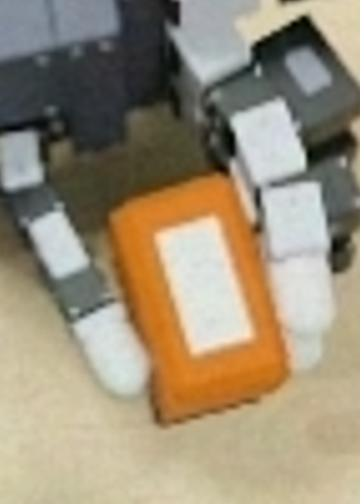

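Request:
move:
  arm3: {"joints": {"hand_index_mcp": -0.215, "hand_middle_mcp": -0.215, "hand_index_pip": 0.38, "hand_middle_pip": 0.38, "hand_thumb_mcp": 0.06, "hand_thumb_ipl": 0.145}}

Request:
move:
  arm3: {"joints": {"hand_index_mcp": -0.18, "hand_middle_mcp": -0.18, "hand_index_pip": 0.37, "hand_middle_pip": 0.37, "hand_thumb_mcp": 0.08, "hand_thumb_ipl": 0.15, "hand_thumb_cmc": -0.60}}

Request:
move:
  arm3: {"joints": {"hand_index_mcp": -0.12, "hand_middle_mcp": -0.12, "hand_thumb_mcp": 0.11, "hand_thumb_ipl": 0.16}}
  cameras: ["arm2_cam_wrist", "arm3_cam_wrist"]

Request:
zoom_image:
  camera: "arm2_cam_wrist"
  region: [430, 170, 480, 240]

Scene clock: 165.70 s.
Joint torques (N m): arm1=[-0.73 2.08 9.63 2.26 -0.02 -0.13] | arm2=[0.79 0.56 9.47 1.94 0.14 -0.03] | arm3=[0.03 -23.82 8.73 2.1 0.1 -0.15]
Motor temperatures (°C): arm1=[24 26 34 24 24 26] | arm2=[27 22 35 27 24 23] | arm3=[26 30 31 24 24 24]
Heat: arm1: hottest joint3_rad 34 °C; arm2: hottest joint3_rad 35 °C; arm3: hottest joint3_rad 31 °C.
move: arm3 done
Joint velocities: within noise
arm1.joint_positions: joint1_rad=+0.290 joint2_rad=+0.629 joint3_rad=+1.427 joint4_rad=-1.426 joint5_rad=-0.106 joint6_rad=+1.194 hand_index_mcp=+0.754 hand_index_abd=+0.001 hand_index_pip=+0.577 hand_index_dip=+0.696 hand_middle_mcp=+0.754 hand_middle_abd=+0.001 hand_middle_pip=+0.577 hand_middle_dip=+0.696 hand_ring_mcp=+0.754 hand_ring_abd=+0.001 hand_ring_pip=+0.577 hand_ring_dip=+0.696 hand_thumb_cmc=+0.714 hand_thumb_axl=+0.677 hand_thumb_mcp=+0.225 hand_thumb_ipl=+0.168 hand_current_limit=+0.400 hand_speed=-0.600
arm1.joint_status: not commanded
arm1.hand_state: goal,goal,goal,goal,goal,goal,goal,goal,goal,goal,goal,goal,goal,goal,goal,goal
arm1.index_mcp_current_ma: 0
arm1.index_abd_current_ma: 0
arm1.index_pip_current_ma: 0
arm1.index_dip_current_ma: 0
arm1.middle_mcp_current_ma: 0
arm1.middle_abd_current_ma: 0
arm1.middle_pip_current_ma: 0
arm1.middle_dip_current_ma: 0
arm1.ring_mcp_current_ma: 0
arm1.ring_abd_current_ma: 0
arm1.ring_pip_current_ma: 0
arm1.ring_dip_current_ma: 0
arm1.thumb_cmc_current_ma: 0
arm1.thumb_axl_current_ma: 0
arm1.thumb_mcp_current_ma: 0
arm1.thumb_ipl_current_ma: 0
arm1.hand_goal_index_mcp: 0.754
arm1.hand_goal_index_abd: 0.000
arm1.hand_goal_index_pip: 0.576
arm1.hand_goal_index_dip: 0.696
arm1.hand_goal_middle_mcp: 0.754
arm1.hand_goal_middle_abd: 0.000
arm1.hand_goal_middle_pip: 0.576
arm1.hand_goal_middle_dip: 0.696
arm1.hand_goal_ring_mcp: 0.754
arm1.hand_goal_ring_abd: 0.000
arm1.hand_goal_ring_pip: 0.576
arm1.hand_goal_ring_dip: 0.696
arm1.hand_goal_thumb_cmc: 0.714
arm1.hand_goal_thumb_axl: 0.678
arm1.hand_goal_thumb_mcp: 0.226
arm1.hand_goal_thumb_ipl: 0.168
arm1.hand: x=+0.0714 y=+1.2134 z=+1.3317 quat_wxyz=(-0.112, +0.768, +0.448, +0.444) (m; scene frame)
arm1.hand_target: x=+0.0690 y=+1.2143 z=+1.3416 quat_wxyz=(-0.115, +0.761, +0.449, +0.454) (m; scene frame)
arm1.hand_status: not commanded
arm2: as last shown
arm3.joint_positions: joint1_rad=-1.331 joint2_rad=+2.833 joint3_rad=+1.677 joint4_rad=+1.147 joint5_rad=-1.060 joint6_rad=+1.564 hand_index_mcp=-0.207 hand_index_abd=-0.001 hand_index_pip=+0.388 hand_index_dip=+0.556 hand_middle_mcp=-0.208 hand_middle_abd=+0.001 hand_middle_pip=+0.386 hand_middle_dip=+0.553 hand_ring_mcp=+0.755 hand_ring_abd=+0.003 hand_ring_pip=+0.578 hand_ring_dip=+0.698 hand_thumb_cmc=-0.615 hand_thumb_axl=+0.679 hand_thumb_mcp=+0.065 hand_thumb_ipl=+0.153 hand_current_limit=+0.400 hand_speed=-0.900
arm3.joint_status: all done
arm3.hand_state: goal,goal,goal,goal,goal,goal,goal,goal,goal,goal,goal,goal,goal,goal,goal,goal
arm3.index_mcp_current_ma: 16
arm3.index_abd_current_ma: -1
arm3.index_pip_current_ma: 20
arm3.index_dip_current_ma: 14
arm3.middle_mcp_current_ma: 14
arm3.middle_abd_current_ma: 1
arm3.middle_pip_current_ma: 12
arm3.middle_dip_current_ma: 7
arm3.ring_mcp_current_ma: 1
arm3.ring_abd_current_ma: 5
arm3.ring_pip_current_ma: 3
arm3.ring_dip_current_ma: 4
arm3.thumb_cmc_current_ma: 10
arm3.thumb_axl_current_ma: 3
arm3.thumb_mcp_current_ma: 14
arm3.thumb_ipl_current_ma: 24
arm3.hand_goal_index_mcp: -0.214
arm3.hand_goal_index_abd: 0.000
arm3.hand_goal_index_pip: 0.380
arm3.hand_goal_index_dip: 0.550
arm3.hand_goal_middle_mcp: -0.214
arm3.hand_goal_middle_abd: 0.000
arm3.hand_goal_middle_pip: 0.380
arm3.hand_goal_middle_dip: 0.550
arm3.hand_goal_ring_mcp: 0.754
arm3.hand_goal_ring_abd: 0.000
arm3.hand_goal_ring_pip: 0.576
arm3.hand_goal_ring_dip: 0.696
arm3.hand_goal_thumb_cmc: -0.620
arm3.hand_goal_thumb_axl: 0.678
arm3.hand_goal_thumb_mcp: 0.060
arm3.hand_goal_thumb_ipl: 0.146
arm3.hand: x=-0.1384 y=-0.3607 z=+0.6804 quat_wxyz=(-0.680, +0.184, +0.684, +0.189) (m; scene frame)
arm3.hand_target: x=-0.1350 y=-0.3593 z=+0.6685 quat_wxyz=(-0.681, +0.189, +0.682, +0.189) (m; scene frame)
arm3.hand_status: not commanded
pictures: none

Scene clock: 166.23 s.
Joint torques (N m): arm1=[-0.62 2.08 9.63 2.25 -0.01 -0.13] | arm2=[0.79 0.5 9.46 1.94 0.14 -0.03] | arm3=[0.03 -23.88 8.73 2.11 0.1 -0.18]
Motor temperatures (°C): arm1=[24 26 34 24 24 26] | arm2=[27 22 35 27 24 23] | arm3=[26 30 31 24 24 24]
Heat: arm1: hottest joint3_rad 34 °C; arm2: hottest joint3_rad 35 °C; arm3: hottest joint3_rad 31 °C.
move: arm3 done
Joint velocities: within noise
arm1: as last shown
arm2.joint_positions: joint1_rad=+1.291 joint2_rad=+0.627 joint3_rad=+1.328 joint4_rad=-1.175 joint5_rad=+0.039 joint6_rad=+1.216 hand_index_mcp=+0.755 hand_index_abd=+0.001 hand_index_pip=+0.577 hand_index_dip=+0.696 hand_middle_mcp=+0.756 hand_middle_abd=+0.001 hand_middle_pip=+0.577 hand_middle_dip=+0.696 hand_ring_mcp=+0.756 hand_ring_abd=+0.001 hand_ring_pip=+0.577 hand_ring_dip=+0.696 hand_thumb_cmc=+0.715 hand_thumb_axl=+0.677 hand_thumb_mcp=+0.226 hand_thumb_ipl=+0.168 hand_current_limit=+0.400 hand_speed=-0.600
arm2.joint_status: not commanded
arm2.hand_state: goal,goal,goal,goal,goal,goal,goal,goal,goal,goal,goal,goal,goal,goal,goal,goal
arm2.index_mcp_current_ma: 5
arm2.index_abd_current_ma: 2
arm2.index_pip_current_ma: 2
arm2.index_dip_current_ma: 0
arm2.middle_mcp_current_ma: 5
arm2.middle_abd_current_ma: 2
arm2.middle_pip_current_ma: 2
arm2.middle_dip_current_ma: 0
arm2.ring_mcp_current_ma: 6
arm2.ring_abd_current_ma: 2
arm2.ring_pip_current_ma: 2
arm2.ring_dip_current_ma: 0
arm2.thumb_cmc_current_ma: 2
arm2.thumb_axl_current_ma: -3
arm2.thumb_mcp_current_ma: -1
arm2.thumb_ipl_current_ma: -1
arm2.hand_goal_index_mcp: 0.754
arm2.hand_goal_index_abd: 0.000
arm2.hand_goal_index_pip: 0.576
arm2.hand_goal_index_dip: 0.696
arm2.hand_goal_middle_mcp: 0.754
arm2.hand_goal_middle_abd: 0.000
arm2.hand_goal_middle_pip: 0.576
arm2.hand_goal_middle_dip: 0.696
arm2.hand_goal_ring_mcp: 0.754
arm2.hand_goal_ring_abd: 0.000
arm2.hand_goal_ring_pip: 0.576
arm2.hand_goal_ring_dip: 0.696
arm2.hand_goal_thumb_cmc: 0.714
arm2.hand_goal_thumb_axl: 0.678
arm2.hand_goal_thumb_mcp: 0.226
arm2.hand_goal_thumb_ipl: 0.168
arm2.hand: x=+0.0515 y=-0.2263 z=+1.4120 quat_wxyz=(+0.473, +0.623, -0.581, +0.225) (m; scene frame)
arm2.hand_target: x=+0.0543 y=-0.2249 z=+1.4248 quat_wxyz=(+0.483, +0.620, -0.573, +0.232) (m; scene frame)
arm2.hand_status: not commanded
arm3.joint_positions: joint1_rad=-1.331 joint2_rad=+2.834 joint3_rad=+1.677 joint4_rad=+1.147 joint5_rad=-1.060 joint6_rad=+1.566 hand_index_mcp=-0.182 hand_index_abd=+0.001 hand_index_pip=+0.372 hand_index_dip=+0.553 hand_middle_mcp=-0.183 hand_middle_abd=+0.001 hand_middle_pip=+0.373 hand_middle_dip=+0.552 hand_ring_mcp=+0.755 hand_ring_abd=+0.003 hand_ring_pip=+0.578 hand_ring_dip=+0.698 hand_thumb_cmc=-0.594 hand_thumb_axl=+0.679 hand_thumb_mcp=+0.078 hand_thumb_ipl=+0.152 hand_current_limit=+0.400 hand_speed=-0.900
arm3.joint_status: all done
arm3.hand_state: goal,goal,goal,goal,goal,goal,goal,goal,goal,goal,goal,goal,goal,goal,goal,goal
arm3.index_mcp_current_ma: -4
arm3.index_abd_current_ma: 2
arm3.index_pip_current_ma: 4
arm3.index_dip_current_ma: 5
arm3.middle_mcp_current_ma: -5
arm3.middle_abd_current_ma: 2
arm3.middle_pip_current_ma: 6
arm3.middle_dip_current_ma: 4
arm3.ring_mcp_current_ma: 1
arm3.ring_abd_current_ma: 5
arm3.ring_pip_current_ma: 3
arm3.ring_dip_current_ma: 4
arm3.thumb_cmc_current_ma: 14
arm3.thumb_axl_current_ma: 3
arm3.thumb_mcp_current_ma: -5
arm3.thumb_ipl_current_ma: 5
arm3.hand_goal_index_mcp: -0.180
arm3.hand_goal_index_abd: 0.000
arm3.hand_goal_index_pip: 0.370
arm3.hand_goal_index_dip: 0.550
arm3.hand_goal_middle_mcp: -0.180
arm3.hand_goal_middle_abd: 0.000
arm3.hand_goal_middle_pip: 0.370
arm3.hand_goal_middle_dip: 0.550
arm3.hand_goal_ring_mcp: 0.754
arm3.hand_goal_ring_abd: 0.000
arm3.hand_goal_ring_pip: 0.576
arm3.hand_goal_ring_dip: 0.696
arm3.hand_goal_thumb_cmc: -0.600
arm3.hand_goal_thumb_axl: 0.678
arm3.hand_goal_thumb_mcp: 0.080
arm3.hand_goal_thumb_ipl: 0.150
arm3.hand: x=-0.1384 y=-0.3611 z=+0.6794 quat_wxyz=(-0.680, +0.185, +0.684, +0.188) (m; scene frame)
arm3.hand_target: x=-0.1350 y=-0.3593 z=+0.6687 quat_wxyz=(-0.681, +0.189, +0.682, +0.189) (m; scene frame)
arm3.hand_status: not commanded
pictures: none

Scene clock: 166.83 s.
Joint torques (N m): arm1=[-0.62 2.02 9.63 2.28 -0.02 -0.13] | arm2=[0.79 0.56 9.47 1.91 0.13 -0.03] | arm3=[0.03 -23.88 8.72 2.11 0.1 -0.17]
Motor temperatures (°C): arm1=[24 26 34 24 24 26] | arm2=[27 22 35 27 24 23] | arm3=[26 30 31 24 24 24]
Heat: arm1: hottest joint3_rad 34 °C; arm2: hottest joint3_rad 35 °C; arm3: hottest joint3_rad 31 °C.
move: arm3 done
Joint velocities: within noise
arm1, arm2: as last shown
arm3.joint_positions: joint1_rad=-1.331 joint2_rad=+2.834 joint3_rad=+1.677 joint4_rad=+1.147 joint5_rad=-1.060 joint6_rad=+1.566 hand_index_mcp=-0.122 hand_index_abd=+0.001 hand_index_pip=+0.372 hand_index_dip=+0.553 hand_middle_mcp=-0.123 hand_middle_abd=+0.001 hand_middle_pip=+0.373 hand_middle_dip=+0.552 hand_ring_mcp=+0.755 hand_ring_abd=+0.003 hand_ring_pip=+0.578 hand_ring_dip=+0.698 hand_thumb_cmc=-0.594 hand_thumb_axl=+0.679 hand_thumb_mcp=+0.108 hand_thumb_ipl=+0.158 hand_current_limit=+0.400 hand_speed=-0.900
arm3.joint_status: all done
arm3.hand_state: goal,goal,goal,goal,goal,goal,goal,goal,goal,goal,goal,goal,goal,goal,goal,goal
arm3.index_mcp_current_ma: -4
arm3.index_abd_current_ma: 2
arm3.index_pip_current_ma: 4
arm3.index_dip_current_ma: 5
arm3.middle_mcp_current_ma: -5
arm3.middle_abd_current_ma: 2
arm3.middle_pip_current_ma: 6
arm3.middle_dip_current_ma: 4
arm3.ring_mcp_current_ma: 1
arm3.ring_abd_current_ma: 5
arm3.ring_pip_current_ma: 3
arm3.ring_dip_current_ma: 4
arm3.thumb_cmc_current_ma: 14
arm3.thumb_axl_current_ma: 3
arm3.thumb_mcp_current_ma: -6
arm3.thumb_ipl_current_ma: -5
arm3.hand_goal_index_mcp: -0.120
arm3.hand_goal_index_abd: 0.000
arm3.hand_goal_index_pip: 0.370
arm3.hand_goal_index_dip: 0.550
arm3.hand_goal_middle_mcp: -0.120
arm3.hand_goal_middle_abd: 0.000
arm3.hand_goal_middle_pip: 0.370
arm3.hand_goal_middle_dip: 0.550
arm3.hand_goal_ring_mcp: 0.754
arm3.hand_goal_ring_abd: 0.000
arm3.hand_goal_ring_pip: 0.576
arm3.hand_goal_ring_dip: 0.696
arm3.hand_goal_thumb_cmc: -0.600
arm3.hand_goal_thumb_axl: 0.678
arm3.hand_goal_thumb_mcp: 0.110
arm3.hand_goal_thumb_ipl: 0.160
arm3.hand: x=-0.1384 y=-0.3611 z=+0.6794 quat_wxyz=(-0.680, +0.185, +0.684, +0.188) (m; scene frame)
arm3.hand_target: x=-0.1350 y=-0.3593 z=+0.6687 quat_wxyz=(-0.681, +0.189, +0.682, +0.189) (m; scene frame)
arm3.hand_status: not commanded
pictures: arm2_cam_wrist, arm3_cam_wrist
Images, in order (width x height): arm2_cam_wrist 672x504, arm3_cam_wrist 672x504.

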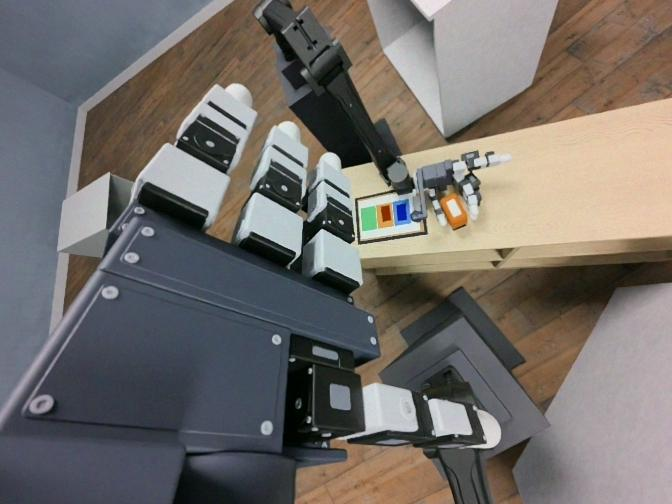

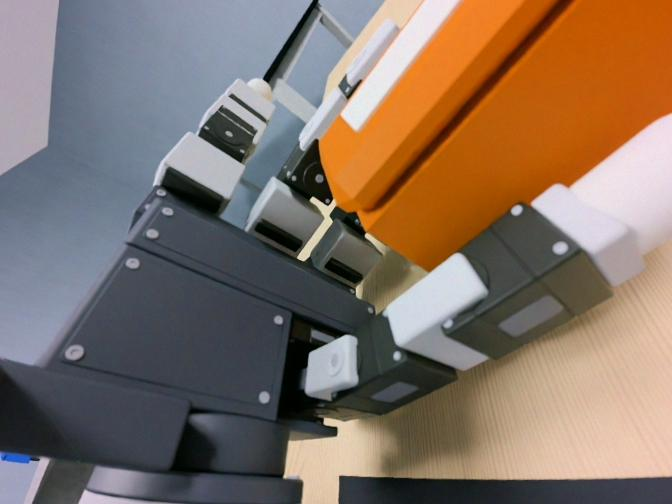

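Scaled by 7.200 from the camera's 672x504 image, which has a finer 960x720 frame.

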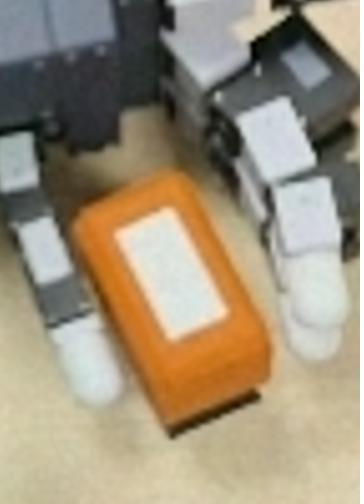

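Request:
move:
  arm3: {"joints": {"hand_index_mcp": -0.04, "hand_middle_mcp": -0.04, "hand_thumb_mcp": 0.17, "hand_thumb_ipl": 0.168}}

Request:
move:
  arm3: {"target": [-0.135, -0.3593, 0.86, 0.6814, -0.189, -0.6813, -0.189], "speed": 0.12}
  cameras: ["arm2_cam_wrist"]

Request:
zoom_image:
  camera: "arm2_cam_wrist"
  region: [350, 160, 500, 260]

Scene clock: 167.63 s.
Joint torques (N m): arm1=[-0.62 1.96 9.63 2.26 -0.01 -0.13] | arm2=[0.73 0.56 9.47 1.92 0.14 -0.03] | arm3=[-0.03 -23.88 8.73 2.11 0.1 -0.16]
Motor temperatures (°C): arm1=[24 26 34 24 24 26] | arm2=[27 22 35 27 24 23] | arm3=[26 30 31 24 24 24]
Heat: arm1: hottest joint3_rad 34 °C; arm2: hottest joint3_rad 35 °C; arm3: hottest joint3_rad 31 °C.
move: arm3 done
Joint velocities: within noise
arm1, arm2: as last shown
arm3.joint_positions: joint1_rad=-1.331 joint2_rad=+2.834 joint3_rad=+1.677 joint4_rad=+1.147 joint5_rad=-1.060 joint6_rad=+1.566 hand_index_mcp=-0.042 hand_index_abd=+0.001 hand_index_pip=+0.372 hand_index_dip=+0.553 hand_middle_mcp=-0.043 hand_middle_abd=+0.001 hand_middle_pip=+0.373 hand_middle_dip=+0.552 hand_ring_mcp=+0.755 hand_ring_abd=+0.003 hand_ring_pip=+0.578 hand_ring_dip=+0.698 hand_thumb_cmc=-0.594 hand_thumb_axl=+0.679 hand_thumb_mcp=+0.168 hand_thumb_ipl=+0.166 hand_current_limit=+0.400 hand_speed=-0.900
arm3.joint_status: all done
arm3.hand_state: goal,goal,goal,goal,goal,goal,goal,goal,goal,goal,goal,goal,goal,goal,goal,goal
arm3.index_mcp_current_ma: -4
arm3.index_abd_current_ma: 2
arm3.index_pip_current_ma: 4
arm3.index_dip_current_ma: 5
arm3.middle_mcp_current_ma: -5
arm3.middle_abd_current_ma: 2
arm3.middle_pip_current_ma: 6
arm3.middle_dip_current_ma: 4
arm3.ring_mcp_current_ma: 1
arm3.ring_abd_current_ma: 5
arm3.ring_pip_current_ma: 3
arm3.ring_dip_current_ma: 4
arm3.thumb_cmc_current_ma: 15
arm3.thumb_axl_current_ma: 3
arm3.thumb_mcp_current_ma: -6
arm3.thumb_ipl_current_ma: -5
arm3.hand_goal_index_mcp: -0.040
arm3.hand_goal_index_abd: 0.000
arm3.hand_goal_index_pip: 0.370
arm3.hand_goal_index_dip: 0.550
arm3.hand_goal_middle_mcp: -0.040
arm3.hand_goal_middle_abd: 0.000
arm3.hand_goal_middle_pip: 0.370
arm3.hand_goal_middle_dip: 0.550
arm3.hand_goal_ring_mcp: 0.754
arm3.hand_goal_ring_abd: 0.000
arm3.hand_goal_ring_pip: 0.576
arm3.hand_goal_ring_dip: 0.696
arm3.hand_goal_thumb_cmc: -0.600
arm3.hand_goal_thumb_axl: 0.678
arm3.hand_goal_thumb_mcp: 0.170
arm3.hand_goal_thumb_ipl: 0.168
arm3.hand: x=-0.1384 y=-0.3611 z=+0.6794 quat_wxyz=(-0.680, +0.185, +0.684, +0.188) (m; scene frame)
arm3.hand_target: x=-0.1350 y=-0.3593 z=+0.6687 quat_wxyz=(-0.681, +0.189, +0.682, +0.189) (m; scene frame)
arm3.hand_status: not commanded
pictures: none

Scene clock: 169.97 s.
Joint torques (N m): arm1=[-0.67 2.02 9.61 2.26 -0.02 -0.13] | arm2=[0.79 0.56 9.47 1.92 0.13 -0.03] | arm3=[-0.03 -25 7.06 1.29 0.07 -0.19]
Motor temperatures (°C): arm1=[24 26 34 24 24 26] | arm2=[27 22 35 27 24 23] | arm3=[26 30 31 24 24 24]
Heat: arm1: hottest joint3_rad 34 °C; arm2: hottest joint3_rad 35 °C; arm3: hottest joint3_rad 31 °C.
move: arm3 off_target
Joint velocities: within noise
arm1, arm2: as last shown
arm3.joint_positions: joint1_rad=-1.331 joint2_rad=+2.411 joint3_rad=+1.432 joint4_rad=+1.007 joint5_rad=-1.060 joint6_rad=+1.570 hand_index_mcp=-0.042 hand_index_abd=+0.002 hand_index_pip=+0.372 hand_index_dip=+0.553 hand_middle_mcp=-0.043 hand_middle_abd=+0.002 hand_middle_pip=+0.373 hand_middle_dip=+0.552 hand_ring_mcp=+0.755 hand_ring_abd=+0.003 hand_ring_pip=+0.578 hand_ring_dip=+0.698 hand_thumb_cmc=-0.593 hand_thumb_axl=+0.679 hand_thumb_mcp=+0.168 hand_thumb_ipl=+0.166 hand_current_limit=+0.400 hand_speed=-0.900
arm3.joint_status: not commanded
arm3.hand_state: goal,goal,goal,goal,goal,goal,goal,goal,goal,goal,goal,goal,goal,goal,goal,goal
arm3.index_mcp_current_ma: -4
arm3.index_abd_current_ma: 3
arm3.index_pip_current_ma: 4
arm3.index_dip_current_ma: 5
arm3.middle_mcp_current_ma: -5
arm3.middle_abd_current_ma: 2
arm3.middle_pip_current_ma: 6
arm3.middle_dip_current_ma: 4
arm3.ring_mcp_current_ma: 1
arm3.ring_abd_current_ma: 5
arm3.ring_pip_current_ma: 3
arm3.ring_dip_current_ma: 4
arm3.thumb_cmc_current_ma: 16
arm3.thumb_axl_current_ma: 3
arm3.thumb_mcp_current_ma: -5
arm3.thumb_ipl_current_ma: -5
arm3.hand_goal_index_mcp: -0.040
arm3.hand_goal_index_abd: 0.000
arm3.hand_goal_index_pip: 0.370
arm3.hand_goal_index_dip: 0.550
arm3.hand_goal_middle_mcp: -0.040
arm3.hand_goal_middle_abd: 0.000
arm3.hand_goal_middle_pip: 0.370
arm3.hand_goal_middle_dip: 0.550
arm3.hand_goal_ring_mcp: 0.754
arm3.hand_goal_ring_abd: 0.000
arm3.hand_goal_ring_pip: 0.576
arm3.hand_goal_ring_dip: 0.696
arm3.hand_goal_thumb_cmc: -0.600
arm3.hand_goal_thumb_axl: 0.678
arm3.hand_goal_thumb_mcp: 0.170
arm3.hand_goal_thumb_ipl: 0.168
arm3.hand: x=-0.1390 y=-0.3567 z=+0.8723 quat_wxyz=(-0.684, +0.174, +0.680, +0.199) (m; scene frame)
arm3.hand_target: x=-0.1351 y=-0.3595 z=+0.8601 quat_wxyz=(-0.682, +0.189, +0.681, +0.189) (m; scene frame)
arm3.hand_status: off_target (0.013 m and 2.1 deg from the pose sent, 0.181 m and 0.5 deg at the start)
pictures: arm2_cam_wrist
Images, in order (width x height): arm2_cam_wrist 672x504.

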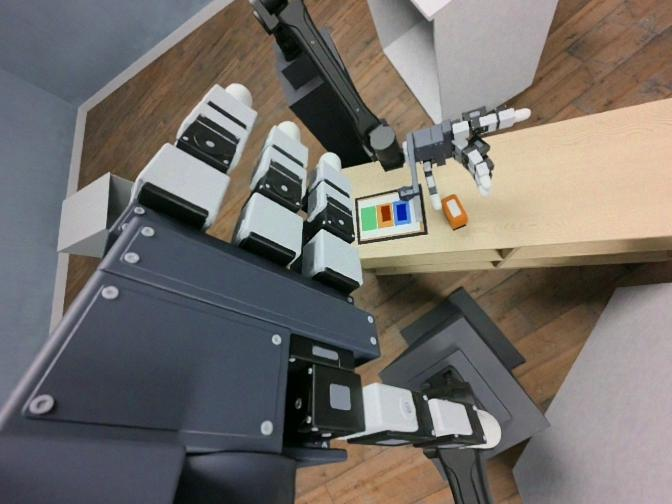

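Scaled by 3.360 from the camera's 672x504 image, which has a finer 960x720 frame.

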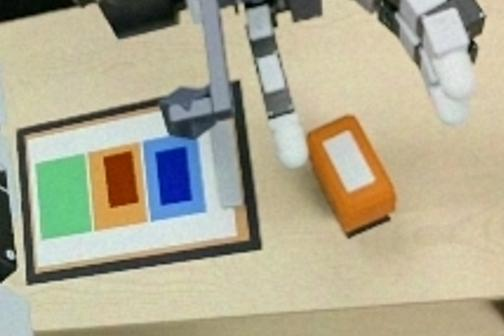

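Request:
move:
  arm3: {"target": [-0.03, -0.45, 0.98, 0.45, 0.1, -0.885, -0.1], "speed": 0.4, "joints": {"hand_index_mcp": 0.754, "hand_middle_mcp": 0.754, "hand_index_pip": 0.576, "hand_middle_pip": 0.576, "hand_index_dip": 0.696, "hand_middle_dip": 0.696, "hand_speed": -0.7, "hand_thumb_cmc": -0.57}}

Request:
move:
  arm3: {"target": [0.03, -0.56, 0.95, 0, 0.2855, 0.958, 0], "speed": 0.4}
  cameras: ["arm2_cam_wrist"]

Scene clock: 173.50 s.
Joint torques (N m): arm1=[-0.67 1.96 9.62 2.26 -0.01 -0.12] | arm2=[0.73 0.62 9.46 1.92 0.14 -0.03] | arm3=[-0.09 -22.53 13.22 -0.69 -0.86 -0.22]
Motor temperatures (°C): arm1=[24 26 34 24 24 26] | arm2=[27 22 35 27 24 23] | arm3=[26 30 31 24 24 24]
Heat: arm1: hottest joint3_rad 34 °C; arm2: hottest joint3_rad 35 °C; arm3: hottest joint3_rad 31 °C.
move: arm3 off_target
Joint velocities: within noise
arm1, arm2: as last shown
arm3.joint_positions: joint1_rad=-1.552 joint2_rad=+2.117 joint3_rad=+1.720 joint4_rad=-1.392 joint5_rad=-0.946 joint6_rad=-0.566 hand_index_mcp=+0.755 hand_index_abd=+0.003 hand_index_pip=+0.575 hand_index_dip=+0.693 hand_middle_mcp=+0.755 hand_middle_abd=+0.002 hand_middle_pip=+0.574 hand_middle_dip=+0.694 hand_ring_mcp=+0.755 hand_ring_abd=+0.003 hand_ring_pip=+0.578 hand_ring_dip=+0.698 hand_thumb_cmc=-0.561 hand_thumb_axl=+0.679 hand_thumb_mcp=+0.168 hand_thumb_ipl=+0.166 hand_current_limit=+0.400 hand_speed=-0.700
arm3.joint_status: all done
arm3.hand_state: goal,goal,goal,goal,goal,goal,goal,goal,goal,goal,goal,goal,goal,goal,goal,goal
arm3.index_mcp_current_ma: 2
arm3.index_abd_current_ma: 4
arm3.index_pip_current_ma: -2
arm3.index_dip_current_ma: -5
arm3.middle_mcp_current_ma: 2
arm3.middle_abd_current_ma: 4
arm3.middle_pip_current_ma: -3
arm3.middle_dip_current_ma: -4
arm3.ring_mcp_current_ma: 1
arm3.ring_abd_current_ma: 5
arm3.ring_pip_current_ma: 2
arm3.ring_dip_current_ma: 4
arm3.thumb_cmc_current_ma: 22
arm3.thumb_axl_current_ma: 3
arm3.thumb_mcp_current_ma: -4
arm3.thumb_ipl_current_ma: -5
arm3.hand_goal_index_mcp: 0.754
arm3.hand_goal_index_abd: 0.000
arm3.hand_goal_index_pip: 0.576
arm3.hand_goal_index_dip: 0.696
arm3.hand_goal_middle_mcp: 0.754
arm3.hand_goal_middle_abd: 0.000
arm3.hand_goal_middle_pip: 0.576
arm3.hand_goal_middle_dip: 0.696
arm3.hand_goal_ring_mcp: 0.754
arm3.hand_goal_ring_abd: 0.000
arm3.hand_goal_ring_pip: 0.576
arm3.hand_goal_ring_dip: 0.696
arm3.hand_goal_thumb_cmc: -0.570
arm3.hand_goal_thumb_axl: 0.678
arm3.hand_goal_thumb_mcp: 0.170
arm3.hand_goal_thumb_ipl: 0.168
arm3.hand: x=-0.0363 y=-0.4606 z=+0.9754 quat_wxyz=(-0.452, -0.095, +0.882, +0.093) (m; scene frame)
arm3.hand_target: x=-0.0301 y=-0.4506 z=+0.9802 quat_wxyz=(-0.449, -0.100, +0.883, +0.100) (m; scene frame)
arm3.hand_status: off_target (0.013 m and 1.1 deg from the pose sent, 0.179 m and 49.1 deg at the start; pose on its path clipped on 12 of 77 steps)
pictures: none

Scene clock: 175.97 s.
Joint torques (N m): arm1=[-0.62 2.08 9.62 2.25 -0.01 -0.13] | arm2=[0.73 0.62 9.44 1.92 0.13 -0.03] | arm3=[0.44 -18.73 10.13 -0.25 0.17 0.14]
Motor temperatures (°C): arm1=[24 26 34 24 24 26] | arm2=[27 22 35 27 24 23] | arm3=[26 30 31 24 24 24]
Heat: arm1: hottest joint3_rad 34 °C; arm2: hottest joint3_rad 35 °C; arm3: hottest joint3_rad 31 °C.
move: arm3 done
Joint velocities: within noise
arm1, arm2: as last shown
arm3.joint_positions: joint1_rad=-1.334 joint2_rad=+1.826 joint3_rad=+1.428 joint4_rad=-1.157 joint5_rad=-0.006 joint6_rad=+0.544 hand_index_mcp=+0.755 hand_index_abd=+0.003 hand_index_pip=+0.575 hand_index_dip=+0.693 hand_middle_mcp=+0.755 hand_middle_abd=+0.002 hand_middle_pip=+0.574 hand_middle_dip=+0.694 hand_ring_mcp=+0.754 hand_ring_abd=+0.003 hand_ring_pip=+0.578 hand_ring_dip=+0.698 hand_thumb_cmc=-0.567 hand_thumb_axl=+0.679 hand_thumb_mcp=+0.168 hand_thumb_ipl=+0.166 hand_current_limit=+0.400 hand_speed=-0.700
arm3.joint_status: not commanded
arm3.hand_state: goal,goal,goal,goal,goal,goal,goal,goal,goal,goal,goal,goal,goal,goal,goal,goal
arm3.index_mcp_current_ma: 1
arm3.index_abd_current_ma: 4
arm3.index_pip_current_ma: -2
arm3.index_dip_current_ma: -5
arm3.middle_mcp_current_ma: 1
arm3.middle_abd_current_ma: 4
arm3.middle_pip_current_ma: -3
arm3.middle_dip_current_ma: -4
arm3.ring_mcp_current_ma: 1
arm3.ring_abd_current_ma: 5
arm3.ring_pip_current_ma: 2
arm3.ring_dip_current_ma: 4
arm3.thumb_cmc_current_ma: 5
arm3.thumb_axl_current_ma: 3
arm3.thumb_mcp_current_ma: -6
arm3.thumb_ipl_current_ma: -5
arm3.hand_goal_index_mcp: 0.754
arm3.hand_goal_index_abd: 0.000
arm3.hand_goal_index_pip: 0.576
arm3.hand_goal_index_dip: 0.696
arm3.hand_goal_middle_mcp: 0.754
arm3.hand_goal_middle_abd: 0.000
arm3.hand_goal_middle_pip: 0.576
arm3.hand_goal_middle_dip: 0.696
arm3.hand_goal_ring_mcp: 0.754
arm3.hand_goal_ring_abd: 0.000
arm3.hand_goal_ring_pip: 0.576
arm3.hand_goal_ring_dip: 0.696
arm3.hand_goal_thumb_cmc: -0.570
arm3.hand_goal_thumb_axl: 0.678
arm3.hand_goal_thumb_mcp: 0.170
arm3.hand_goal_thumb_ipl: 0.168
arm3.hand: x=+0.0294 y=-0.5573 z=+0.9574 quat_wxyz=(-0.004, +0.281, +0.960, +0.011) (m; scene frame)
arm3.hand_target: x=+0.0300 y=-0.5601 z=+0.9500 quat_wxyz=(+0.000, +0.285, +0.958, +0.000) (m; scene frame)
arm3.hand_status: done (0.008 m and 1.5 deg from the pose sent, 0.122 m and 70.2 deg at the start)
pictures: arm2_cam_wrist
Images, in order (width x height): arm2_cam_wrist 672x504.

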